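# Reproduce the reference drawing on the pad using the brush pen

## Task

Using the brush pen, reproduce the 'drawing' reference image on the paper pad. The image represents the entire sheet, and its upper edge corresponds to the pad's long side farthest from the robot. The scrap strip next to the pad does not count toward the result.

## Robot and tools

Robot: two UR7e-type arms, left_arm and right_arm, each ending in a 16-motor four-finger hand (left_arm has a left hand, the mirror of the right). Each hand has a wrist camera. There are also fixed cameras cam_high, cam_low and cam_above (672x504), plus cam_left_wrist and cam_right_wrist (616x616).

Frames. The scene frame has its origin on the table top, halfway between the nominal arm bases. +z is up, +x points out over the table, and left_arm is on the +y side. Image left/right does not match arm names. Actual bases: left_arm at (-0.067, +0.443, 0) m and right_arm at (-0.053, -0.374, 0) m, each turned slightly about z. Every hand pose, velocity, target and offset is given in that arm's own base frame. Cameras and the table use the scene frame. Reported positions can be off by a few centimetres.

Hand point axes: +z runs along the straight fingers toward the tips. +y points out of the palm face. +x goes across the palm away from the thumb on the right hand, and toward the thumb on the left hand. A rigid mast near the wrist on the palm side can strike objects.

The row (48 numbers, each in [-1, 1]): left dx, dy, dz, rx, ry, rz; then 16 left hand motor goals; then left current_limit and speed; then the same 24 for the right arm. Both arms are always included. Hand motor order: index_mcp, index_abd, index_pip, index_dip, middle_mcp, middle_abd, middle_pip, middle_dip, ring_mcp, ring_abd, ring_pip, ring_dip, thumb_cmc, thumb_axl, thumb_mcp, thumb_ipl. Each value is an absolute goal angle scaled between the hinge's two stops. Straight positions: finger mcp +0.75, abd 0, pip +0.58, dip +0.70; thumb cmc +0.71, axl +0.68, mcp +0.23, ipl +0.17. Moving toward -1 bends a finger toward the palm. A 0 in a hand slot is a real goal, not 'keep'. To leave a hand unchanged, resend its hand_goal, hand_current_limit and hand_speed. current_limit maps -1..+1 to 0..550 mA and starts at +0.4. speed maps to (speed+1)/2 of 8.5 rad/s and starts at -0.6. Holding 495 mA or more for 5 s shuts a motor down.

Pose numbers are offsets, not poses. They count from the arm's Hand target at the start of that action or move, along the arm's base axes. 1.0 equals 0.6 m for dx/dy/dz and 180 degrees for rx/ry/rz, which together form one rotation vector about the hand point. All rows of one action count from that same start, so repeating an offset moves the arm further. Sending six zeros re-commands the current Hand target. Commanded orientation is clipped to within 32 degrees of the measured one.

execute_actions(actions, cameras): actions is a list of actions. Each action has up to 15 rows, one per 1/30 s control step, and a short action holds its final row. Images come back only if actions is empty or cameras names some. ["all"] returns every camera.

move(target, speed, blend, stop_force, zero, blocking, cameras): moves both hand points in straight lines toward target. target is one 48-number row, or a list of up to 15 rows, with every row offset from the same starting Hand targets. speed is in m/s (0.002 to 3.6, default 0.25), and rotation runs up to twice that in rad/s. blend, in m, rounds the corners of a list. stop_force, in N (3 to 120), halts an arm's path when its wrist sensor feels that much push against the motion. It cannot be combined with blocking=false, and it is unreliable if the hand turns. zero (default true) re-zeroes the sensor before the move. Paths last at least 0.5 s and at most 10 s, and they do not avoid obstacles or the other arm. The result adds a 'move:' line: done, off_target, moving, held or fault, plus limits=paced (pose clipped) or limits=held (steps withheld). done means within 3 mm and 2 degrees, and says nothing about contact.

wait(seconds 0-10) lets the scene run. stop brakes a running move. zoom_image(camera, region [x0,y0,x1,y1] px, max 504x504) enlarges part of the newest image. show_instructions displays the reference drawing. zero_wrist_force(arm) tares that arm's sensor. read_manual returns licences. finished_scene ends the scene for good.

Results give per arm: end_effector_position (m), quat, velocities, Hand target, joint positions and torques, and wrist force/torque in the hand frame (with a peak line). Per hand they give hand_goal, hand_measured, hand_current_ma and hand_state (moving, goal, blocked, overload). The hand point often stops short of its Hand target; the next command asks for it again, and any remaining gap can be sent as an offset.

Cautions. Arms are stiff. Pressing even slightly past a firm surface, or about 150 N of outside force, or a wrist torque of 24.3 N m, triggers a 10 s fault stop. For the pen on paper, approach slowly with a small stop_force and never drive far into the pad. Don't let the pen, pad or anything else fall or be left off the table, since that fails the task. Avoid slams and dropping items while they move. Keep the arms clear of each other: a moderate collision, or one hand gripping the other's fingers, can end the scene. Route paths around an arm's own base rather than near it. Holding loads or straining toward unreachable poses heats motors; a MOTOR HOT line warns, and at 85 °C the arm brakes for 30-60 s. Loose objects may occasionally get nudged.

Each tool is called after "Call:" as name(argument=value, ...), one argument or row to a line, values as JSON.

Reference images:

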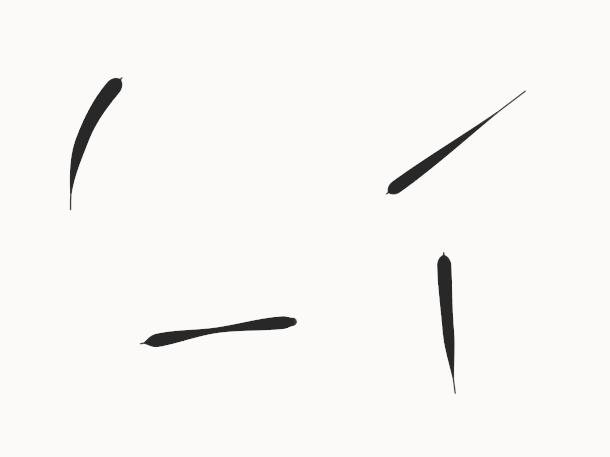

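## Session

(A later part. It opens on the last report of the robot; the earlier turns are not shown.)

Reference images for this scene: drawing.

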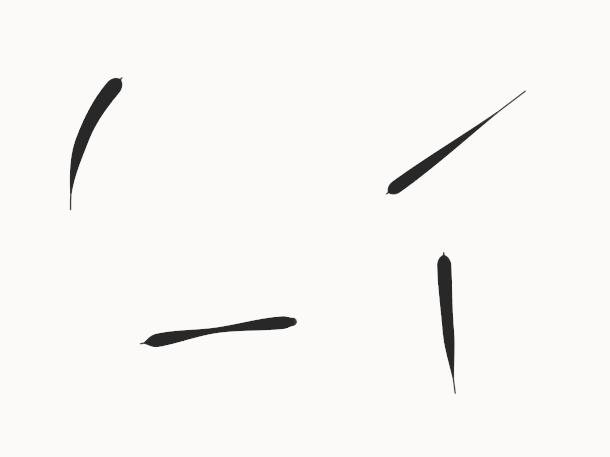

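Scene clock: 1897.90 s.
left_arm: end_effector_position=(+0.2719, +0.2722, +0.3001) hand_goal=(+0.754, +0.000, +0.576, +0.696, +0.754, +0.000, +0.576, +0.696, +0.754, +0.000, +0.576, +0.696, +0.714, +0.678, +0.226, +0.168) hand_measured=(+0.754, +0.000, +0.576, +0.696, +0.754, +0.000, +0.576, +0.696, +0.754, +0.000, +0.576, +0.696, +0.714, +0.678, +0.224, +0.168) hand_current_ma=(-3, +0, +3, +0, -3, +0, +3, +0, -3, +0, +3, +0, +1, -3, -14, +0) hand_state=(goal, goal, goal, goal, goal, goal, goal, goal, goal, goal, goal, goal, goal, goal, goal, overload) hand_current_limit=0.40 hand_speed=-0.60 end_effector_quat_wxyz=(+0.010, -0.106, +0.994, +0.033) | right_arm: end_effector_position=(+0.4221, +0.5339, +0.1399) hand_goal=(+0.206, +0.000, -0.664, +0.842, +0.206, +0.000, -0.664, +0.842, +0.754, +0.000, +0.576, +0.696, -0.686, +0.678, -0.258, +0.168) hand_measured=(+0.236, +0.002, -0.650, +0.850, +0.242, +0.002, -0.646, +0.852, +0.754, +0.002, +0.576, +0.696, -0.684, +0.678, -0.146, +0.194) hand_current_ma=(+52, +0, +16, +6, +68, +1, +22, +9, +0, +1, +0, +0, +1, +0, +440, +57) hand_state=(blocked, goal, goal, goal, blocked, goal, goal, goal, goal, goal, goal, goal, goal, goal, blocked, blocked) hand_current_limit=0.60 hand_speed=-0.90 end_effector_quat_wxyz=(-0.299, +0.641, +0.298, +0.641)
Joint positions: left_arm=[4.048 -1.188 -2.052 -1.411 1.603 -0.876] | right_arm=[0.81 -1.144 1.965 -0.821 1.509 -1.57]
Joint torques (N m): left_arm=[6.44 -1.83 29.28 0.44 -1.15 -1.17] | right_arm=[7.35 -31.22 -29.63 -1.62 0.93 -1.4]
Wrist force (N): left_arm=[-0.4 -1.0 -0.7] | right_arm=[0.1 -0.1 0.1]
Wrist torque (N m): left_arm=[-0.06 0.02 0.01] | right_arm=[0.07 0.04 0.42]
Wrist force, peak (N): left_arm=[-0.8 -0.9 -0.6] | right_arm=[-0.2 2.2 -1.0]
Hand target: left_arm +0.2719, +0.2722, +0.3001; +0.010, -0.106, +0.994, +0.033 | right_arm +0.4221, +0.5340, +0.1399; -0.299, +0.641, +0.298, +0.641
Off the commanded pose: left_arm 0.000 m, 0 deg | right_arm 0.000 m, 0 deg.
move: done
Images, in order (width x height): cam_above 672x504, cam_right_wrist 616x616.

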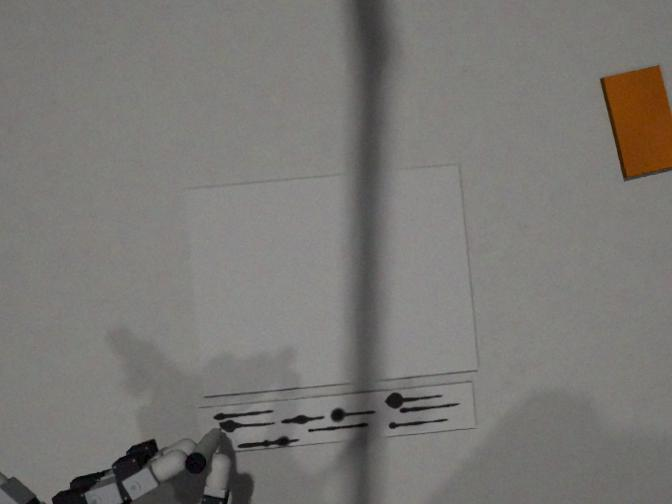

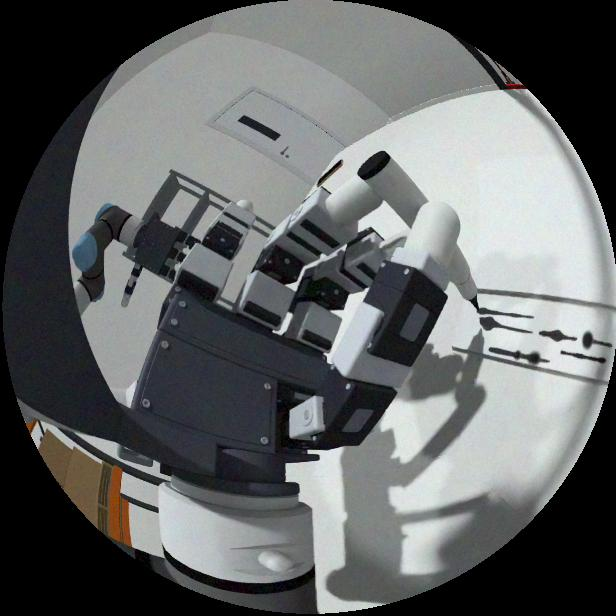

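Call:
move(
  target=[
    [0,0,0,0,0,0,0.754,0,0.576,0.696,0.754,0,0.576,0.696,0.754,0,0.576,0.696,0.714,0.678,0.226,0.168,0.4,-0.6,0.03868,-0.14802,0,0,0,0,0.205,0,-0.664,0.841,0.205,0,-0.664,0.841,0.754,0,0.576,0.696,-0.686,0.678,-0.258,0.168,0.6,-0.9],
    [0,0,0,0,0,0,0.754,0,0.576,0.696,0.754,0,0.576,0.696,0.754,0,0.576,0.696,0.714,0.678,0.226,0.168,0.4,-0.6,0.03868,-0.14802,-0.034,0,0,0,0.205,0,-0.664,0.841,0.205,0,-0.664,0.841,0.754,0,0.576,0.696,-0.686,0.678,-0.258,0.168,0.6,-0.9],
    [0,0,0,0,0,0,0.754,0,0.576,0.696,0.754,0,0.576,0.696,0.754,0,0.576,0.696,0.714,0.678,0.226,0.168,0.4,-0.6,0.04015,-0.16295,-0.05067,0,0,0,0.205,0,-0.664,0.841,0.205,0,-0.664,0.841,0.754,0,0.576,0.696,-0.686,0.678,-0.258,0.168,0.6,-0.9],
    [0,0,0,0,0,0,0.754,0,0.576,0.696,0.754,0,0.576,0.696,0.754,0,0.576,0.696,0.714,0.678,0.226,0.168,0.4,-0.6,0.04162,-0.17787,-0.05617,0,0,0,0.205,0,-0.664,0.841,0.205,0,-0.664,0.841,0.754,0,0.576,0.696,-0.686,0.678,-0.258,0.168,0.6,-0.9],
    [0,0,0,0,0,0,0.754,0,0.576,0.696,0.754,0,0.576,0.696,0.754,0,0.576,0.696,0.714,0.678,0.226,0.168,0.4,-0.6,0.04358,-0.19778,-0.054,0,0,0,0.205,0,-0.664,0.841,0.205,0,-0.664,0.841,0.754,0,0.576,0.696,-0.686,0.678,-0.258,0.168,0.6,-0.9],
    [0,0,0,0,0,0,0.754,0,0.576,0.696,0.754,0,0.576,0.696,0.754,0,0.576,0.696,0.714,0.678,0.226,0.168,0.4,-0.6,0.0488,-0.25085,-0.04017,0,0,0,0.205,0,-0.664,0.841,0.205,0,-0.664,0.841,0.754,0,0.576,0.696,-0.686,0.678,-0.258,0.168,0.6,-0.9],
    [0,0,0,0,0,0,0.754,0,0.576,0.696,0.754,0,0.576,0.696,0.754,0,0.576,0.696,0.714,0.678,0.226,0.168,0.4,-0.6,0.0501,-0.26412,-0.03733,0,0,0,0.205,0,-0.664,0.841,0.205,0,-0.664,0.841,0.754,0,0.576,0.696,-0.686,0.678,-0.258,0.168,0.6,-0.9],
    [0,0,0,0,0,0,0.754,0,0.576,0.696,0.754,0,0.576,0.696,0.754,0,0.576,0.696,0.714,0.678,0.226,0.168,0.4,-0.6,0.05075,-0.27075,-0.02983,0,0,0,0.205,0,-0.664,0.841,0.205,0,-0.664,0.841,0.754,0,0.576,0.696,-0.686,0.678,-0.258,0.168,0.6,-0.9],
    [0,0,0,0,0,0,0.754,0,0.576,0.696,0.754,0,0.576,0.696,0.754,0,0.576,0.696,0.714,0.678,0.226,0.168,0.4,-0.6,0.051,-0.275,0,0,0,0,0.205,0,-0.664,0.841,0.205,0,-0.664,0.841,0.754,0,0.576,0.696,-0.686,0.678,-0.258,0.168,0.6,-0.9],
    [0,0,0,0,0,0,0.754,0,0.576,0.696,0.754,0,0.576,0.696,0.754,0,0.576,0.696,0.714,0.678,0.226,0.168,0.4,-0.6,0,0,0,0,0,0,0.205,0,-0.664,0.841,0.205,0,-0.664,0.841,0.754,0,0.576,0.696,-0.686,0.678,-0.258,0.168,0.6,-0.9],
  ],
  speed=[0.15,0.04,0.04,0.04,0.04,0.04,0.04,0.04,0.08,0.2],
  blend=[0.005, 0.002,0.01, 0.01,0.01,0.01,0.01,0.01,0.01,0],
  cameras=["cam_above","cam_right_wrist"],
)

Call:
zoom_image(
  camera="cam_above",
  region=[280, 380, 392, 440],
)

Call:
zoom_image(
  camera="cam_right_wrist",
  region=[510, 270, 610, 370],
)

Scene clock: 1978.73 s.
left_arm: end_effector_position=(+0.2719, +0.2722, +0.3001) hand_goal=(+0.754, +0.000, +0.576, +0.696, +0.754, +0.000, +0.576, +0.696, +0.754, +0.000, +0.576, +0.696, +0.714, +0.678, +0.226, +0.168) hand_measured=(+0.754, +0.000, +0.576, +0.696, +0.754, +0.000, +0.576, +0.696, +0.754, +0.000, +0.576, +0.696, +0.714, +0.678, +0.224, +0.168) hand_current_ma=(-3, +0, +3, +0, -3, +0, +3, +0, -3, +0, +3, +0, +1, -3, -14, +0) hand_state=(goal, goal, goal, goal, goal, goal, goal, goal, goal, goal, goal, goal, goal, goal, goal, overload) hand_current_limit=0.40 hand_speed=-0.60 end_effector_quat_wxyz=(+0.010, -0.106, +0.994, +0.033) | right_arm: end_effector_position=(+0.4221, +0.5339, +0.1399) hand_goal=(+0.206, +0.000, -0.664, +0.842, +0.206, +0.000, -0.664, +0.842, +0.754, +0.000, +0.576, +0.696, -0.686, +0.678, -0.258, +0.168) hand_measured=(+0.236, +0.002, -0.650, +0.850, +0.242, +0.002, -0.646, +0.852, +0.754, +0.002, +0.576, +0.696, -0.684, +0.678, -0.146, +0.194) hand_current_ma=(+52, +0, +16, +6, +68, +1, +22, +9, +0, +1, +0, +0, +1, +0, +440, +57) hand_state=(blocked, goal, goal, goal, blocked, goal, goal, goal, goal, goal, goal, goal, goal, goal, blocked, blocked) hand_current_limit=0.60 hand_speed=-0.90 end_effector_quat_wxyz=(-0.299, +0.641, +0.298, +0.641)
Joint positions: left_arm=[4.048 -1.188 -2.052 -1.411 1.603 -0.876] | right_arm=[0.81 -1.144 1.965 -0.821 1.509 -1.57]
Joint torques (N m): left_arm=[6.55 -1.76 29.11 0.41 -1.11 -1.29] | right_arm=[8.6 -32.53 -25.27 -1.95 1.13 -1.41]
Wrist force (N): left_arm=[-0.7 -0.5 -0.6] | right_arm=[0.1 -0.1 0.0]
Wrist torque (N m): left_arm=[-0.01 0.06 -0.02] | right_arm=[0.07 0.04 0.42]
Wrist force, peak (N): left_arm=[-0.6 -1.1 -0.8] | right_arm=[0.3 2.6 -1.0]
Hand target: left_arm +0.2719, +0.2722, +0.3001; +0.010, -0.106, +0.994, +0.033 | right_arm +0.4221, +0.5340, +0.1399; -0.299, +0.641, +0.298, +0.641
Off the commanded pose: left_arm 0.000 m, 0 deg | right_arm 0.000 m, 0 deg.
move: done; blend cut to 0.0048 m at target 3, 0.0048 m at target 4, 0.006 m at target 5, 0.0041 m at target 6, 0.003 m at target 7, 0.003 m at target 8, 0.009 m at target 9
Images, in order (width x height): cam_above 672x504, cam_right_wrist 616x616.

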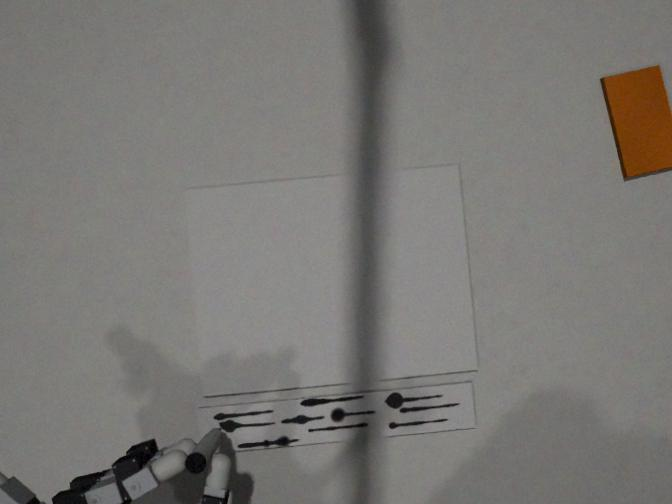

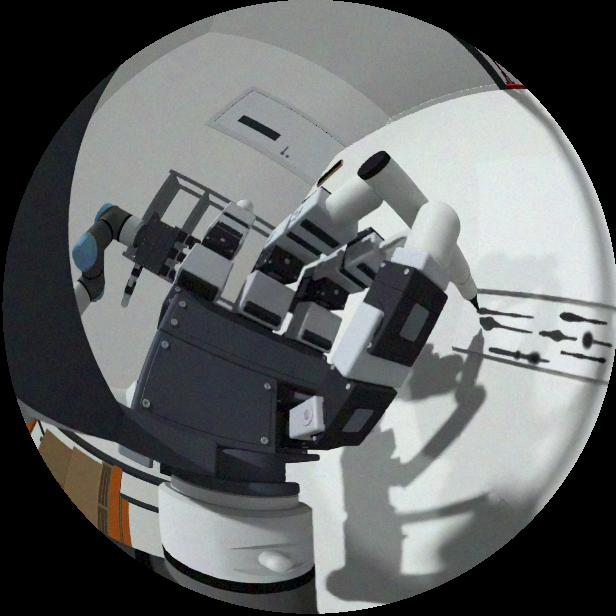

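Scaled by 4.500.

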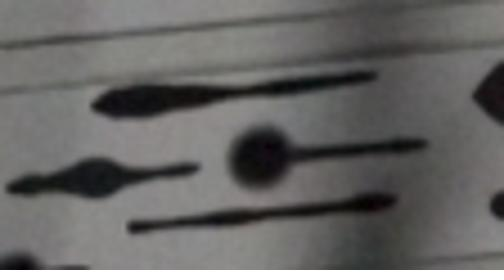

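Scaled by 5.040 from the camera's 616x616 image, which has a finer 880x880 frame.

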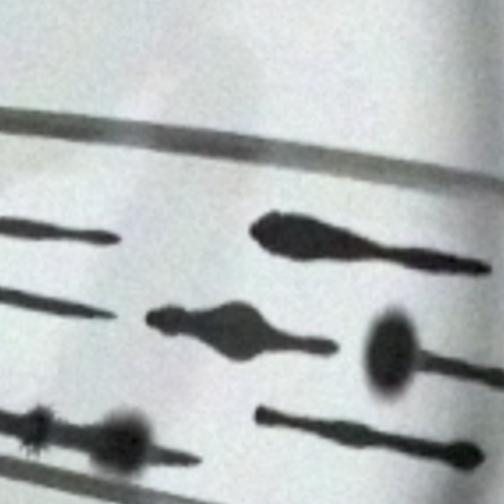

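Call:
move(
  target=[
    [0,0,0,0,0,0,0.754,0,0.576,0.696,0.754,0,0.576,0.696,0.754,0,0.576,0.696,0.714,0.678,0.226,0.168,0.4,-0.6,0.00993,-0.32565,0,0,0,0,0.205,0,-0.664,0.841,0.205,0,-0.664,0.841,0.754,0,0.576,0.696,-0.686,0.678,-0.258,0.168,0.6,-0.9],
    [0,0,0,0,0,0,0.754,0,0.576,0.696,0.754,0,0.576,0.696,0.754,0,0.576,0.696,0.714,0.678,0.226,0.168,0.4,-0.6,0.00993,-0.32565,-0.03567,0,0,0,0.205,0,-0.664,0.841,0.205,0,-0.664,0.841,0.754,0,0.576,0.696,-0.686,0.678,-0.258,0.168,0.6,-0.9],
    [0,0,0,0,0,0,0.754,0,0.576,0.696,0.754,0,0.576,0.696,0.754,0,0.576,0.696,0.714,0.678,0.226,0.168,0.4,-0.6,0.01042,-0.33063,-0.039,0,0,0,0.205,0,-0.664,0.841,0.205,0,-0.664,0.841,0.754,0,0.576,0.696,-0.686,0.678,-0.258,0.168,0.6,-0.9],
    [0,0,0,0,0,0,0.754,0,0.576,0.696,0.754,0,0.576,0.696,0.754,0,0.576,0.696,0.714,0.678,0.226,0.168,0.4,-0.6,0.01352,-0.36213,-0.039,0,0,0,0.205,0,-0.664,0.841,0.205,0,-0.664,0.841,0.754,0,0.576,0.696,-0.686,0.678,-0.258,0.168,0.6,-0.9],
    [0,0,0,0,0,0,0.754,0,0.576,0.696,0.754,0,0.576,0.696,0.754,0,0.576,0.696,0.714,0.678,0.226,0.168,0.4,-0.6,0.01385,-0.36545,-0.03983,0,0,0,0.205,0,-0.664,0.841,0.205,0,-0.664,0.841,0.754,0,0.576,0.696,-0.686,0.678,-0.258,0.168,0.6,-0.9],
    [0,0,0,0,0,0,0.754,0,0.576,0.696,0.754,0,0.576,0.696,0.754,0,0.576,0.696,0.714,0.678,0.226,0.168,0.4,-0.6,0.01678,-0.39532,-0.03983,0,0,0,0.205,0,-0.664,0.841,0.205,0,-0.664,0.841,0.754,0,0.576,0.696,-0.686,0.678,-0.258,0.168,0.6,-0.9],
    [0,0,0,0,0,0,0.754,0,0.576,0.696,0.754,0,0.576,0.696,0.754,0,0.576,0.696,0.714,0.678,0.226,0.168,0.4,-0.6,0.01728,-0.40028,-0.0415,0,0,0,0.205,0,-0.664,0.841,0.205,0,-0.664,0.841,0.754,0,0.576,0.696,-0.686,0.678,-0.258,0.168,0.6,-0.9],
    [0,0,0,0,0,0,0.754,0,0.576,0.696,0.754,0,0.576,0.696,0.754,0,0.576,0.696,0.714,0.678,0.226,0.168,0.4,-0.6,0.01972,-0.42517,-0.0415,0,0,0,0.205,0,-0.664,0.841,0.205,0,-0.664,0.841,0.754,0,0.576,0.696,-0.686,0.678,-0.258,0.168,0.6,-0.9],
    [0,0,0,0,0,0,0.754,0,0.576,0.696,0.754,0,0.576,0.696,0.754,0,0.576,0.696,0.714,0.678,0.226,0.168,0.4,-0.6,0.02038,-0.4318,-0.02483,0,0,0,0.205,0,-0.664,0.841,0.205,0,-0.664,0.841,0.754,0,0.576,0.696,-0.686,0.678,-0.258,0.168,0.6,-0.9],
    [0,0,0,0,0,0,0.754,0,0.576,0.696,0.754,0,0.576,0.696,0.754,0,0.576,0.696,0.714,0.678,0.226,0.168,0.4,-0.6,0.0,-0.28,0,0,0,0,0.205,0,-0.664,0.841,0.205,0,-0.664,0.841,0.754,0,0.576,0.696,-0.686,0.678,-0.258,0.168,0.6,-0.9],
  ],
  speed=[0.2,0.05,0.04,0.04,0.04,0.04,0.04,0.04,0.08,0.2],
  blend=[0.005, 0.001,0.01, 0.01,0.01,0.01,0.01,0.01,0.01,0],
  cameras=["cam_above","cam_right_wrist"],
)

Call:
zoom_image(
  camera="cam_above",
  region=[380, 375, 492, 435],
)

Call:
zoom_image(
  camera="cam_right_wrist",
  region=[470, 240, 590, 360],
)

Scene clock: 2072.20 s.
left_arm: end_effector_position=(+0.2719, +0.2722, +0.3001) hand_goal=(+0.754, +0.000, +0.576, +0.696, +0.754, +0.000, +0.576, +0.696, +0.754, +0.000, +0.576, +0.696, +0.714, +0.678, +0.226, +0.168) hand_measured=(+0.754, +0.000, +0.576, +0.696, +0.754, +0.000, +0.576, +0.696, +0.754, +0.000, +0.576, +0.696, +0.714, +0.678, +0.224, +0.168) hand_current_ma=(-3, +0, +3, +0, -3, +0, +3, +0, -3, +0, +3, +0, +1, -3, -14, +0) hand_state=(goal, goal, goal, goal, goal, goal, goal, goal, goal, goal, goal, goal, goal, goal, goal, overload) hand_current_limit=0.40 hand_speed=-0.60 end_effector_quat_wxyz=(+0.010, -0.106, +0.994, +0.033) | right_arm: end_effector_position=(+0.4221, +0.3660, +0.1399) hand_goal=(+0.206, +0.000, -0.664, +0.842, +0.206, +0.000, -0.664, +0.842, +0.754, +0.000, +0.576, +0.696, -0.686, +0.678, -0.258, +0.168) hand_measured=(+0.236, +0.002, -0.650, +0.850, +0.242, +0.002, -0.646, +0.852, +0.754, +0.002, +0.576, +0.696, -0.684, +0.678, -0.146, +0.194) hand_current_ma=(+52, +0, +16, +6, +68, +1, +22, +9, +0, +1, +0, +0, +1, +0, +440, +58) hand_state=(blocked, goal, goal, goal, blocked, goal, goal, goal, goal, goal, goal, goal, goal, goal, blocked, blocked) hand_current_limit=0.60 hand_speed=-0.90 end_effector_quat_wxyz=(-0.299, +0.641, +0.298, +0.641)
Joint positions: left_arm=[4.048 -1.188 -2.052 -1.411 1.603 -0.876] | right_arm=[0.437 -1.414 2.368 -0.954 1.137 -1.57]
Joint torques (N m): left_arm=[6.43 -2 28.98 0.36 -1.16 -1.24] | right_arm=[8.48 -27.28 -15.3 -1.64 1.63 -0.42]
Wrist force (N): left_arm=[-0.8 -0.3 -0.5] | right_arm=[0.3 0.4 0.2]
Wrist torque (N m): left_arm=[0.00 0.09 -0.04] | right_arm=[0.12 0.03 0.40]
Wrist force, peak (N): left_arm=[-0.9 -1.1 -0.4] | right_arm=[0.6 2.6 -1.1]
Hand target: left_arm +0.2719, +0.2722, +0.3001; +0.010, -0.106, +0.994, +0.033 | right_arm +0.4221, +0.3660, +0.1399; -0.299, +0.641, +0.298, +0.641
Off the commanded pose: left_arm 0.000 m, 0 deg | right_arm 0.000 m, 0 deg.
move: done; blend cut to 0.0018 m at target 3, 0.001 m at target 4, 0.001 m at target 5, 0.0016 m at target 6, 0.0016 m at target 7, 0.0054 m at target 8, 0.0054 m at target 9
Images, in order (width x height): cam_above 672x504, cam_right_wrist 616x616.

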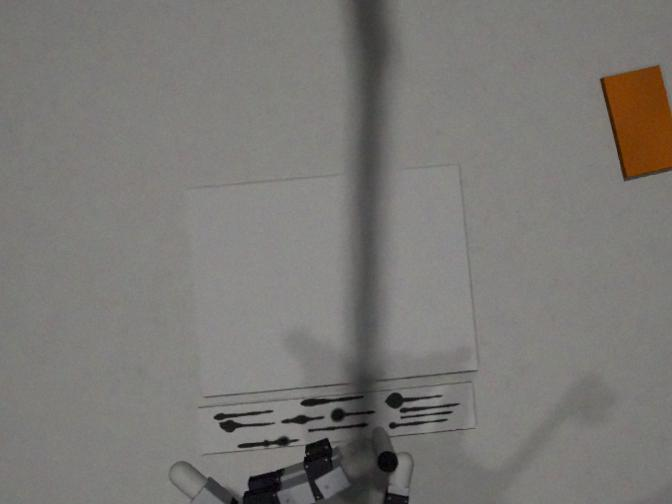

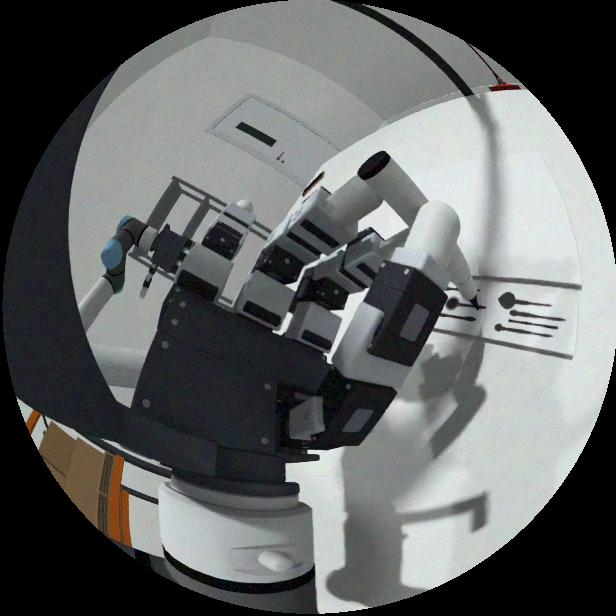

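Scaled by 4.500.

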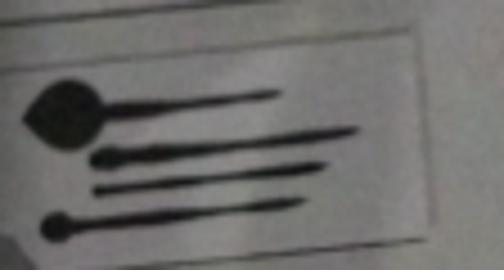

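Scaled by 4.200 from the camera's 616x616 image, which has a finer 880x880 frame.

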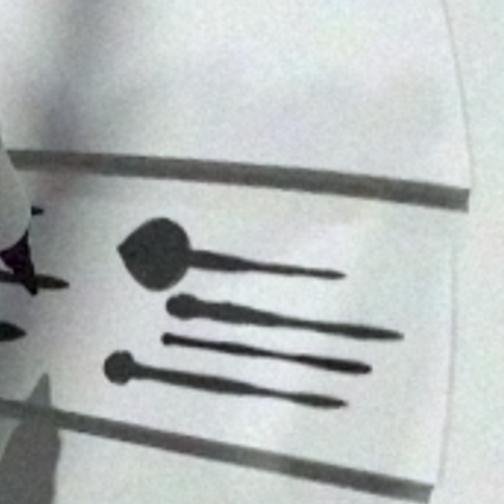

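Call:
zoom_image(
  camera="cam_above",
  region=[175, 172, 215, 202],
)

Call:
zoom_image(
  camera="cam_above",
  region=[440, 152, 480, 182],
)

Call:
zoom_image(
  camera="cam_above",
  region=[455, 358, 495, 388],
)

Call:
zoom_image(
  camera="cam_above",
  region=[185, 380, 225, 410],
)

Scaled by 12.600.

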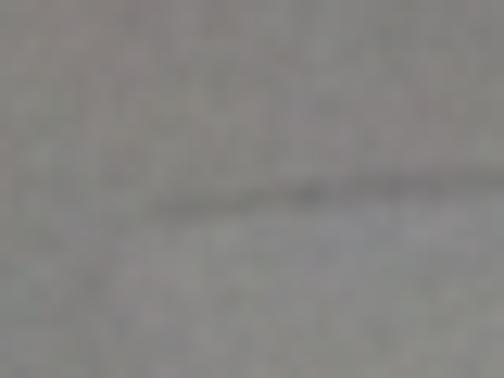

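Scaled by 12.600.

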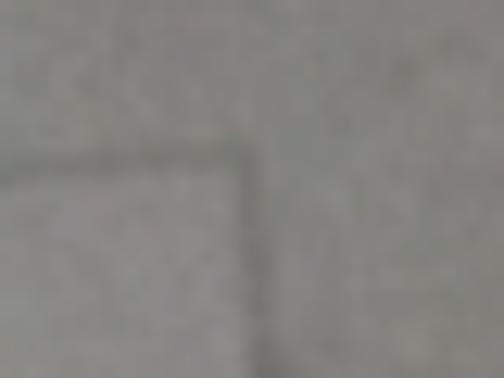

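Scaled by 12.600.

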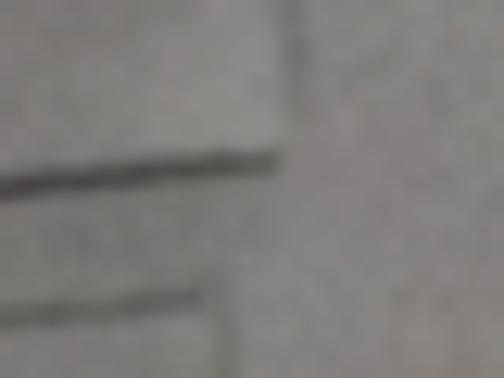

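Scaled by 12.600.

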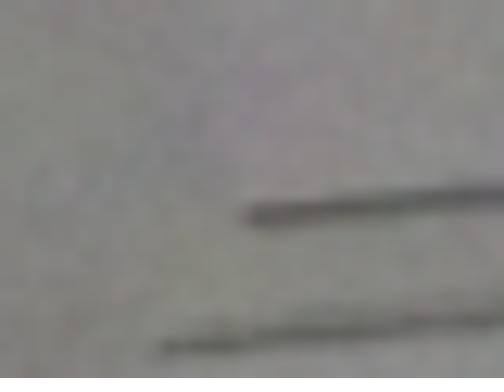

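Call:
move(
  target=[
    [0,0,0,0,0,0,0.754,0,0.576,0.696,0.754,0,0.576,0.696,0.754,0,0.576,0.696,0.714,0.678,0.226,0.168,0.4,-0.6,0.17098,-0.04835,0.0085,0,0,0,0.205,0,-0.664,0.841,0.205,0,-0.664,0.841,0.754,0,0.576,0.696,-0.686,0.678,-0.258,0.168,0.6,-0.9],
    [0,0,0,0,0,0,0.754,0,0.576,0.696,0.754,0,0.576,0.696,0.754,0,0.576,0.696,0.714,0.678,0.226,0.168,0.4,-0.6,0.17098,-0.04835,-0.02817,0,0,0,0.205,0,-0.664,0.841,0.205,0,-0.664,0.841,0.754,0,0.576,0.696,-0.686,0.678,-0.258,0.168,0.6,-0.9],
    [0,0,0,0,0,0,0.754,0,0.576,0.696,0.754,0,0.576,0.696,0.754,0,0.576,0.696,0.714,0.678,0.226,0.168,0.4,-0.6,0.23562,-0.03832,-0.03983,0,0,0,0.205,0,-0.664,0.841,0.205,0,-0.664,0.841,0.754,0,0.576,0.696,-0.686,0.678,-0.258,0.168,0.6,-0.9],
    [0,0,0,0,0,0,0.754,0,0.576,0.696,0.754,0,0.576,0.696,0.754,0,0.576,0.696,0.714,0.678,0.226,0.168,0.4,-0.6,0.23562,-0.03832,0.0085,0,0,0,0.205,0,-0.664,0.841,0.205,0,-0.664,0.841,0.754,0,0.576,0.696,-0.686,0.678,-0.258,0.168,0.6,-0.9],
    [0,0,0,0,0,0,0.754,0,0.576,0.696,0.754,0,0.576,0.696,0.754,0,0.576,0.696,0.714,0.678,0.226,0.168,0.4,-0.6,0.20,0.05,0.0085,0,0,0,0.205,0,-0.664,0.841,0.205,0,-0.664,0.841,0.754,0,0.576,0.696,-0.686,0.678,-0.258,0.168,0.6,-0.9],
  ],
  speed=[0.2,0.06,0.05,0.08,0.2],
  blend=[0.005, 0.001,0.001, 0.005,0],
  cameras=["cam_above","cam_right_wrist"],
)

Call:
zoom_image(
  camera="cam_above",
  region=[360, 270, 472, 360],
)

Call:
zoom_image(
  camera="cam_right_wrist",
  region=[470, 240, 590, 360],
)

Scene clock: 2171.97 s.
left_arm: end_effector_position=(+0.2719, +0.2722, +0.3001) hand_goal=(+0.754, +0.000, +0.576, +0.696, +0.754, +0.000, +0.576, +0.696, +0.754, +0.000, +0.576, +0.696, +0.714, +0.678, +0.226, +0.168) hand_measured=(+0.754, +0.000, +0.576, +0.696, +0.754, +0.000, +0.576, +0.696, +0.754, +0.000, +0.576, +0.696, +0.714, +0.678, +0.224, +0.168) hand_current_ma=(-3, +0, +3, +0, -3, +0, +3, +0, -3, +0, +3, +0, +1, -3, -14, +0) hand_state=(goal, goal, goal, goal, goal, goal, goal, goal, goal, goal, goal, goal, goal, goal, goal, overload) hand_current_limit=0.40 hand_speed=-0.60 end_effector_quat_wxyz=(+0.010, -0.106, +0.994, +0.033) | right_arm: end_effector_position=(+0.5422, +0.3960, +0.1450) hand_goal=(+0.206, +0.000, -0.664, +0.842, +0.206, +0.000, -0.664, +0.842, +0.754, +0.000, +0.576, +0.696, -0.686, +0.678, -0.258, +0.168) hand_measured=(+0.236, +0.002, -0.650, +0.850, +0.242, +0.002, -0.646, +0.852, +0.754, +0.002, +0.576, +0.696, -0.684, +0.678, -0.146, +0.194) hand_current_ma=(+52, +0, +16, +6, +68, +1, +22, +9, +0, +1, +0, +0, +1, +0, +440, +58) hand_state=(blocked, goal, goal, goal, blocked, goal, goal, goal, goal, goal, goal, goal, goal, goal, blocked, blocked) hand_current_limit=0.60 hand_speed=-0.90 end_effector_quat_wxyz=(-0.299, +0.641, +0.298, +0.641)
Joint positions: left_arm=[4.048 -1.188 -2.052 -1.411 1.603 -0.876] | right_arm=[0.38 -1.216 2.062 -0.846 1.079 -1.57]
Joint torques (N m): left_arm=[5.72 -1.1 28.9 0.42 -1.15 -1.23] | right_arm=[9.82 -44.18 -3.18 -2.91 1.59 -1.49]
Wrist force (N): left_arm=[-0.7 -0.6 -0.2] | right_arm=[0.3 0.3 0.5]
Wrist torque (N m): left_arm=[-0.05 0.07 -0.03] | right_arm=[0.08 0.00 0.44]
Wrist force, peak (N): left_arm=[-0.7 -0.9 -0.9] | right_arm=[1.0 2.1 1.4]
Hand target: left_arm +0.2719, +0.2722, +0.3001; +0.010, -0.106, +0.994, +0.033 | right_arm +0.5421, +0.3960, +0.1450; -0.299, +0.641, +0.298, +0.641
Off the commanded pose: left_arm 0.000 m, 0 deg | right_arm 0.000 m, 0 deg.
move: done
Images, in order (width x height): cam_above 672x504, cam_right_wrist 616x616.

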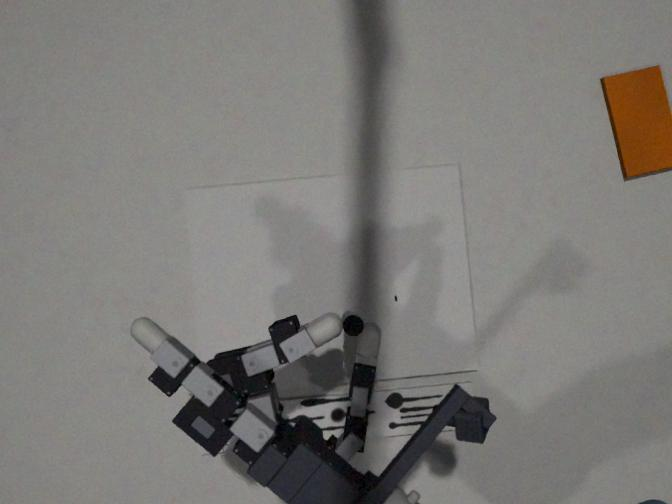

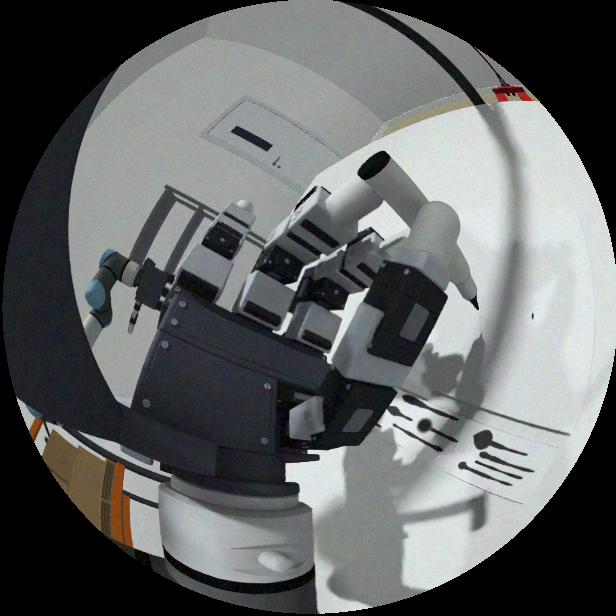

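Scaled by 4.500.

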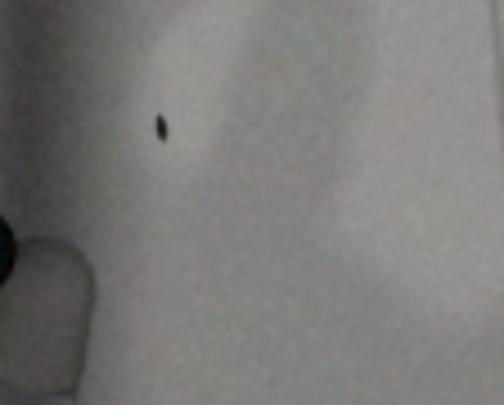

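Scaled by 4.200 from the camera's 616x616 image, which has a finer 880x880 frame.

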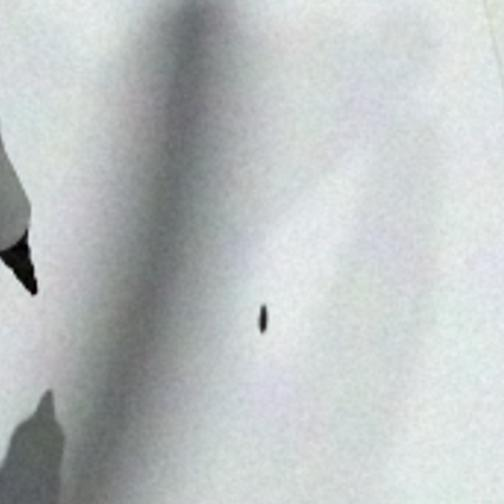

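Call:
move(
  target=[
    [0,0,0,0,0,0,0.754,0,0.576,0.696,0.754,0,0.576,0.696,0.754,0,0.576,0.696,0.714,0.678,0.226,0.168,0.4,-0.6,0.04783,-0.0875,0,0,0,0,0.205,0,-0.664,0.841,0.205,0,-0.664,0.841,0.754,0,0.576,0.696,-0.686,0.678,-0.258,0.168,0.6,-0.9],
    [0,0,0,0,0,0,0.754,0,0.576,0.696,0.754,0,0.576,0.696,0.754,0,0.576,0.696,0.714,0.678,0.226,0.168,0.4,-0.6,0.04783,-0.0875,-0.0425,0,0,0,0.205,0,-0.664,0.841,0.205,0,-0.664,0.841,0.754,0,0.576,0.696,-0.686,0.678,-0.258,0.168,0.6,-0.9],
    [0,0,0,0,0,0,0.754,0,0.576,0.696,0.754,0,0.576,0.696,0.754,0,0.576,0.696,0.714,0.678,0.226,0.168,0.4,-0.6,0.04533,-0.08783,-0.04633,0,0,0,0.205,0,-0.664,0.841,0.205,0,-0.664,0.841,0.754,0,0.576,0.696,-0.686,0.678,-0.258,0.168,0.6,-0.9],
    [0,0,0,0,0,0,0.754,0,0.576,0.696,0.754,0,0.576,0.696,0.754,0,0.576,0.696,0.714,0.678,0.226,0.168,0.4,-0.6,0.03967,-0.0885,-0.05,0,0,0,0.205,0,-0.664,0.841,0.205,0,-0.664,0.841,0.754,0,0.576,0.696,-0.686,0.678,-0.258,0.168,0.6,-0.9],
    [0,0,0,0,0,0,0.754,0,0.576,0.696,0.754,0,0.576,0.696,0.754,0,0.576,0.696,0.714,0.678,0.226,0.168,0.4,-0.6,0.01458,-0.092,-0.05033,0,0,0,0.205,0,-0.664,0.841,0.205,0,-0.664,0.841,0.754,0,0.576,0.696,-0.686,0.678,-0.258,0.168,0.6,-0.9],
    [0,0,0,0,0,0,0.754,0,0.576,0.696,0.754,0,0.576,0.696,0.754,0,0.576,0.696,0.714,0.678,0.226,0.168,0.4,-0.6,-0.00567,-0.09517,-0.05033,0,0,0,0.205,0,-0.664,0.841,0.205,0,-0.664,0.841,0.754,0,0.576,0.696,-0.686,0.678,-0.258,0.168,0.6,-0.9],
    [0,0,0,0,0,0,0.754,0,0.576,0.696,0.754,0,0.576,0.696,0.754,0,0.576,0.696,0.714,0.678,0.226,0.168,0.4,-0.6,-0.025,-0.0985,-0.05,0,0,0,0.205,0,-0.664,0.841,0.205,0,-0.664,0.841,0.754,0,0.576,0.696,-0.686,0.678,-0.258,0.168,0.6,-0.9],
    [0,0,0,0,0,0,0.754,0,0.576,0.696,0.754,0,0.576,0.696,0.754,0,0.576,0.696,0.714,0.678,0.226,0.168,0.4,-0.6,-0.04517,-0.10217,-0.04833,0,0,0,0.205,0,-0.664,0.841,0.205,0,-0.664,0.841,0.754,0,0.576,0.696,-0.686,0.678,-0.258,0.168,0.6,-0.9],
    [0,0,0,0,0,0,0.754,0,0.576,0.696,0.754,0,0.576,0.696,0.754,0,0.576,0.696,0.714,0.678,0.226,0.168,0.4,-0.6,-0.05633,-0.10433,-0.04667,0,0,0,0.205,0,-0.664,0.841,0.205,0,-0.664,0.841,0.754,0,0.576,0.696,-0.686,0.678,-0.258,0.168,0.6,-0.9],
    [0,0,0,0,0,0,0.754,0,0.576,0.696,0.754,0,0.576,0.696,0.754,0,0.576,0.696,0.714,0.678,0.226,0.168,0.4,-0.6,-0.0685,-0.10683,-0.0455,0,0,0,0.205,0,-0.664,0.841,0.205,0,-0.664,0.841,0.754,0,0.576,0.696,-0.686,0.678,-0.258,0.168,0.6,-0.9],
    [0,0,0,0,0,0,0.754,0,0.576,0.696,0.754,0,0.576,0.696,0.754,0,0.576,0.696,0.714,0.678,0.226,0.168,0.4,-0.6,-0.0725,-0.10767,-0.03833,0,0,0,0.205,0,-0.664,0.841,0.205,0,-0.664,0.841,0.754,0,0.576,0.696,-0.686,0.678,-0.258,0.168,0.6,-0.9],
    [0,0,0,0,0,0,0.754,0,0.576,0.696,0.754,0,0.576,0.696,0.754,0,0.576,0.696,0.714,0.678,0.226,0.168,0.4,-0.6,-0.0725,-0.10767,0,0,0,0,0.205,0,-0.664,0.841,0.205,0,-0.664,0.841,0.754,0,0.576,0.696,-0.686,0.678,-0.258,0.168,0.6,-0.9],
    [0,0,0,0,0,0,0.754,0,0.576,0.696,0.754,0,0.576,0.696,0.754,0,0.576,0.696,0.714,0.678,0.226,0.168,0.4,-0.6,0,0,0,0,0,0,0.205,0,-0.664,0.841,0.205,0,-0.664,0.841,0.754,0,0.576,0.696,-0.686,0.678,-0.258,0.168,0.6,-0.9],
  ],
  speed=[0.2,0.06,0.04,0.04,0.04,0.04,0.04,0.04,0.04,0.04,0.04,0.08,0.2],
  blend=[0.005,0.001,0.001,0.003,0.01,0.01,0.01,0.01,0.01,0.01,0.003,0.005,0],
  cameras=["cam_above","cam_right_wrist"],
)

Call:
zoom_image(
  camera="cam_above",
  region=[360, 270, 472, 360],
)

Call:
zoom_image(
  camera="cam_right_wrist",
  region=[470, 250, 590, 370],
)

Scene clock: 2275.03 s.
left_arm: end_effector_position=(+0.2719, +0.2722, +0.3001) hand_goal=(+0.754, +0.000, +0.576, +0.696, +0.754, +0.000, +0.576, +0.696, +0.754, +0.000, +0.576, +0.696, +0.714, +0.678, +0.226, +0.168) hand_measured=(+0.754, +0.000, +0.576, +0.696, +0.754, +0.000, +0.576, +0.696, +0.754, +0.000, +0.576, +0.696, +0.714, +0.678, +0.224, +0.168) hand_current_ma=(-3, +0, +3, +0, -3, +0, +3, +0, -3, +0, +3, +0, +1, -3, -14, +0) hand_state=(goal, goal, goal, goal, goal, goal, goal, goal, goal, goal, goal, goal, goal, goal, goal, overload) hand_current_limit=0.40 hand_speed=-0.60 end_effector_quat_wxyz=(+0.010, -0.106, +0.994, +0.033) | right_arm: end_effector_position=(+0.5420, +0.3960, +0.1450) hand_goal=(+0.206, +0.000, -0.664, +0.842, +0.206, +0.000, -0.664, +0.842, +0.754, +0.000, +0.576, +0.696, -0.686, +0.678, -0.258, +0.168) hand_measured=(+0.236, +0.002, -0.650, +0.850, +0.242, +0.002, -0.646, +0.852, +0.754, +0.002, +0.576, +0.696, -0.684, +0.678, -0.146, +0.194) hand_current_ma=(+52, +0, +16, +6, +68, +1, +22, +9, +0, +1, +0, +0, +1, +0, +440, +58) hand_state=(blocked, goal, goal, goal, blocked, goal, goal, goal, goal, goal, goal, goal, goal, goal, blocked, blocked) hand_current_limit=0.60 hand_speed=-0.90 end_effector_quat_wxyz=(-0.299, +0.641, +0.298, +0.641)
Joint positions: left_arm=[4.048 -1.188 -2.052 -1.411 1.603 -0.876] | right_arm=[0.38 -1.216 2.062 -0.846 1.079 -1.57]
Joint torques (N m): left_arm=[5.29 -1.73 29.25 0.46 -1.22 -1.09] | right_arm=[7.65 -25.8 -29.38 -1.61 0.75 -1.49]
Wrist force (N): left_arm=[-0.7 -0.6 -0.6] | right_arm=[0.5 0.3 0.4]
Wrist torque (N m): left_arm=[-0.03 0.06 -0.02] | right_arm=[0.09 -0.02 0.45]
Wrist force, peak (N): left_arm=[-1.0 -1.1 -0.5] | right_arm=[1.3 2.0 -0.1]
Hand target: left_arm +0.2719, +0.2722, +0.3001; +0.010, -0.106, +0.994, +0.033 | right_arm +0.5421, +0.3960, +0.1450; -0.299, +0.641, +0.298, +0.641
Off the commanded pose: left_arm 0.000 m, 0 deg | right_arm 0.000 m, 0 deg.
move: done; blend cut to 0.002 m at target 4, 0.0061 m at target 5, 0.0059 m at target 6, 0.0059 m at target 7, 0.0034 m at target 8, 0.0034 m at target 9, 0.0025 m at target 10, 0.0025 m at target 11
Images, in order (width x height): cam_above 672x504, cam_right_wrist 616x616.

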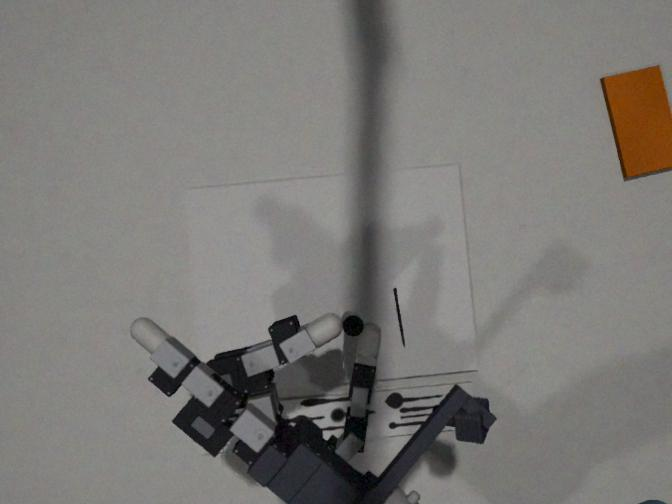

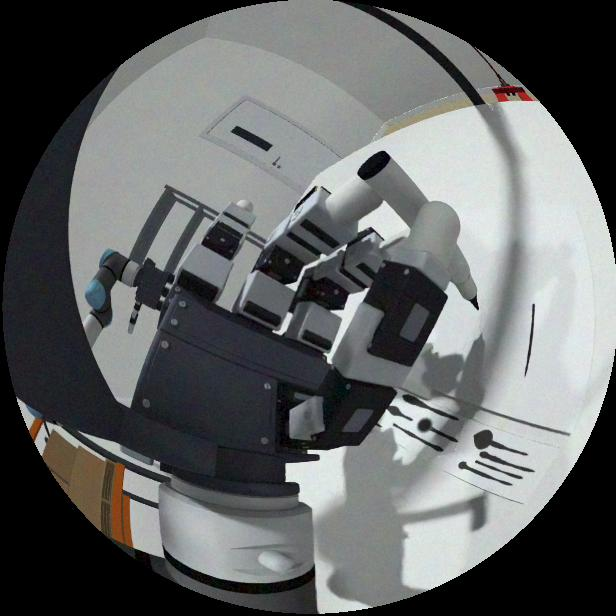

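Scaled by 4.500.

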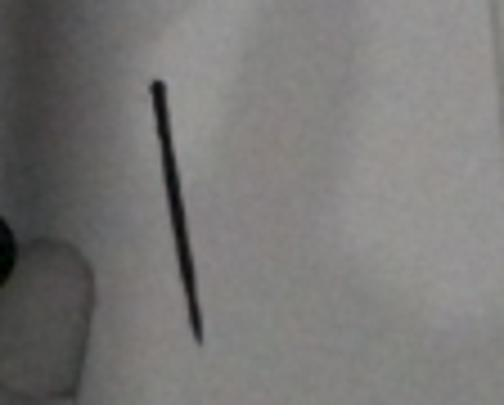

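Scaled by 4.200 from the camera's 616x616 image, which has a finer 880x880 frame.

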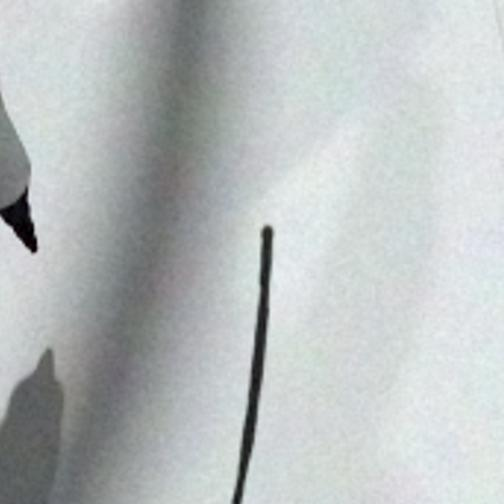

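Call:
move(
  target=[
    [0,0,0,0,0,0,0.754,0,0.576,0.696,0.754,0,0.576,0.696,0.754,0,0.576,0.696,0.714,0.678,0.226,0.168,0.4,-0.6,0.04418,-0.08448,-0.00833,0,0,0,0.205,0,-0.664,0.841,0.205,0,-0.664,0.841,0.754,0,0.576,0.696,-0.686,0.678,-0.258,0.168,0.6,-0.9],
    [0,0,0,0,0,0,0.754,0,0.576,0.696,0.754,0,0.576,0.696,0.754,0,0.576,0.696,0.714,0.678,0.226,0.168,0.4,-0.6,0.04418,-0.08448,-0.04417,0,0,0,0.205,0,-0.664,0.841,0.205,0,-0.664,0.841,0.754,0,0.576,0.696,-0.686,0.678,-0.258,0.168,0.6,-0.9],
    [0,0,0,0,0,0,0.754,0,0.576,0.696,0.754,0,0.576,0.696,0.754,0,0.576,0.696,0.714,0.678,0.226,0.168,0.4,-0.6,0.0401,-0.08468,-0.04783,0,0,0,0.205,0,-0.664,0.841,0.205,0,-0.664,0.841,0.754,0,0.576,0.696,-0.686,0.678,-0.258,0.168,0.6,-0.9],
    [0,0,0,0,0,0,0.754,0,0.576,0.696,0.754,0,0.576,0.696,0.754,0,0.576,0.696,0.714,0.678,0.226,0.168,0.4,-0.6,0.01905,-0.0875,-0.04783,0,0,0,0.205,0,-0.664,0.841,0.205,0,-0.664,0.841,0.754,0,0.576,0.696,-0.686,0.678,-0.258,0.168,0.6,-0.9],
    [0,0,0,0,0,0,0.754,0,0.576,0.696,0.754,0,0.576,0.696,0.754,0,0.576,0.696,0.714,0.678,0.226,0.168,0.4,-0.6,-0.00597,-0.09152,-0.04783,0,0,0,0.205,0,-0.664,0.841,0.205,0,-0.664,0.841,0.754,0,0.576,0.696,-0.686,0.678,-0.258,0.168,0.6,-0.9],
    [0,0,0,0,0,0,0.754,0,0.576,0.696,0.754,0,0.576,0.696,0.754,0,0.576,0.696,0.714,0.678,0.226,0.168,0.4,-0.6,-0.02608,-0.0955,-0.04783,0,0,0,0.205,0,-0.664,0.841,0.205,0,-0.664,0.841,0.754,0,0.576,0.696,-0.686,0.678,-0.258,0.168,0.6,-0.9],
    [0,0,0,0,0,0,0.754,0,0.576,0.696,0.754,0,0.576,0.696,0.754,0,0.576,0.696,0.714,0.678,0.226,0.168,0.4,-0.6,-0.03808,-0.09883,-0.0475,0,0,0,0.205,0,-0.664,0.841,0.205,0,-0.664,0.841,0.754,0,0.576,0.696,-0.686,0.678,-0.258,0.168,0.6,-0.9],
    [0,0,0,0,0,0,0.754,0,0.576,0.696,0.754,0,0.576,0.696,0.754,0,0.576,0.696,0.714,0.678,0.226,0.168,0.4,-0.6,-0.04683,-0.10132,-0.04583,0,0,0,0.205,0,-0.664,0.841,0.205,0,-0.664,0.841,0.754,0,0.576,0.696,-0.686,0.678,-0.258,0.168,0.6,-0.9],
    [0,0,0,0,0,0,0.754,0,0.576,0.696,0.754,0,0.576,0.696,0.754,0,0.576,0.696,0.714,0.678,0.226,0.168,0.4,-0.6,-0.05017,-0.10217,-0.04333,0,0,0,0.205,0,-0.664,0.841,0.205,0,-0.664,0.841,0.754,0,0.576,0.696,-0.686,0.678,-0.258,0.168,0.6,-0.9],
    [0,0,0,0,0,0,0.754,0,0.576,0.696,0.754,0,0.576,0.696,0.754,0,0.576,0.696,0.714,0.678,0.226,0.168,0.4,-0.6,-0.06183,-0.10217,-0.00833,0,0,0,0.205,0,-0.664,0.841,0.205,0,-0.664,0.841,0.754,0,0.576,0.696,-0.686,0.678,-0.258,0.168,0.6,-0.9],
    [0,0,0,0,0,0,0.754,0,0.576,0.696,0.754,0,0.576,0.696,0.754,0,0.576,0.696,0.714,0.678,0.226,0.168,0.4,-0.6,0,0,0,0,0,0,0.205,0,-0.664,0.841,0.205,0,-0.664,0.841,0.754,0,0.576,0.696,-0.686,0.678,-0.258,0.168,0.6,-0.9],
  ],
  speed=[0.2,0.1,0.04,0.04,0.04,0.04,0.04,0.04,0.04,0.1,0.2],
  blend=[0.003,0.001,0.001,0.003,0.003,0.003,0.002,0.001,0.001,0.005,0],
  cameras=["cam_above"],
)

Call:
zoom_image(
  camera="cam_above",
  region=[360, 270, 472, 360],
)

Scene clock: 2352.10 s.
left_arm: end_effector_position=(+0.2719, +0.2722, +0.3001) hand_goal=(+0.754, +0.000, +0.576, +0.696, +0.754, +0.000, +0.576, +0.696, +0.754, +0.000, +0.576, +0.696, +0.714, +0.678, +0.226, +0.168) hand_measured=(+0.754, +0.000, +0.576, +0.696, +0.754, +0.000, +0.576, +0.696, +0.754, +0.000, +0.576, +0.696, +0.714, +0.678, +0.224, +0.168) hand_current_ma=(-3, +0, +3, +0, -3, +0, +3, +0, -3, +0, +3, +0, +1, -3, -14, +0) hand_state=(goal, goal, goal, goal, goal, goal, goal, goal, goal, goal, goal, goal, goal, goal, goal, overload) hand_current_limit=0.40 hand_speed=-0.60 end_effector_quat_wxyz=(+0.010, -0.106, +0.994, +0.033) | right_arm: end_effector_position=(+0.5420, +0.3960, +0.1450) hand_goal=(+0.206, +0.000, -0.664, +0.842, +0.206, +0.000, -0.664, +0.842, +0.754, +0.000, +0.576, +0.696, -0.686, +0.678, -0.258, +0.168) hand_measured=(+0.236, +0.002, -0.650, +0.850, +0.242, +0.002, -0.646, +0.852, +0.754, +0.002, +0.576, +0.696, -0.684, +0.678, -0.146, +0.194) hand_current_ma=(+53, +0, +16, +6, +68, +1, +22, +9, +0, +1, +0, +0, +1, +0, +440, +58) hand_state=(blocked, goal, goal, goal, blocked, goal, goal, goal, goal, goal, goal, goal, goal, goal, blocked, blocked) hand_current_limit=0.60 hand_speed=-0.90 end_effector_quat_wxyz=(-0.299, +0.641, +0.298, +0.641)
Joint positions: left_arm=[4.048 -1.188 -2.052 -1.411 1.603 -0.876] | right_arm=[0.38 -1.216 2.062 -0.846 1.079 -1.57]
Joint torques (N m): left_arm=[5.92 -1.88 28.48 0.44 -1.17 -1.3] | right_arm=[7.21 -27.99 -29.1 -1.07 0.81 -1.31]
Wrist force (N): left_arm=[-0.2 -0.9 -0.7] | right_arm=[0.3 0.1 0.3]
Wrist torque (N m): left_arm=[-0.04 0.00 0.03] | right_arm=[0.07 0.02 0.43]
Wrist force, peak (N): left_arm=[-0.8 -1.2 -0.4] | right_arm=[1.1 2.2 -0.2]
Hand target: left_arm +0.2719, +0.2722, +0.3001; +0.010, -0.106, +0.994, +0.033 | right_arm +0.5421, +0.3960, +0.1450; -0.299, +0.641, +0.298, +0.641
Off the commanded pose: left_arm 0.000 m, 0 deg | right_arm 0.000 m, 0 deg.
move: done
Images, in order (width x height): cam_above 672x504.

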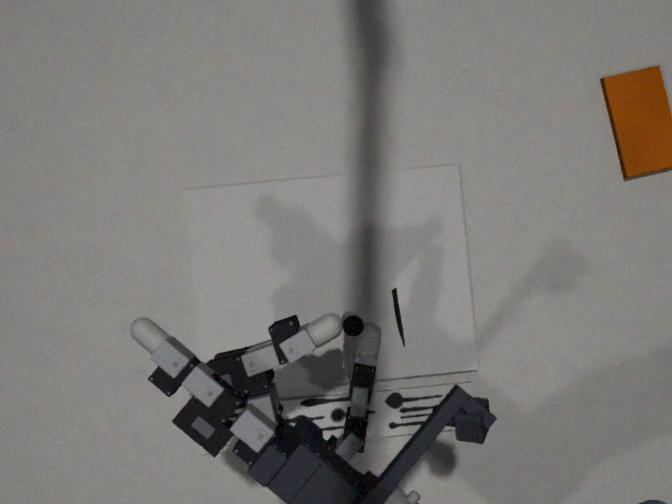

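Scaled by 4.500.

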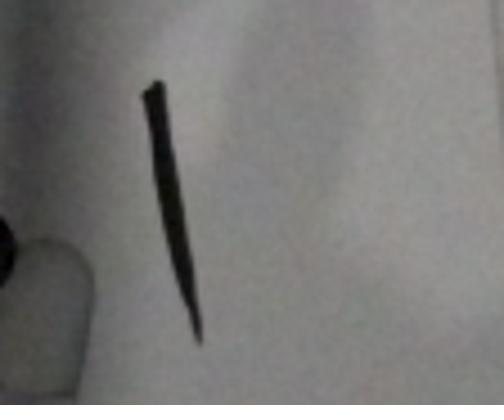

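Call:
zoom_image(
  camera="cam_above",
  region=[380, 280, 420, 350],
)

Scaled by 7.200.

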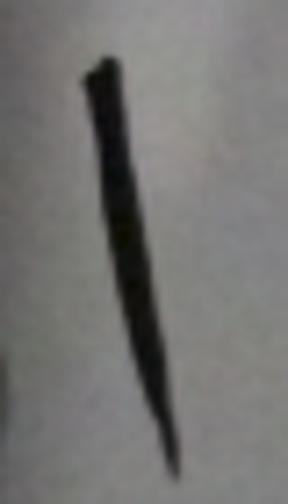

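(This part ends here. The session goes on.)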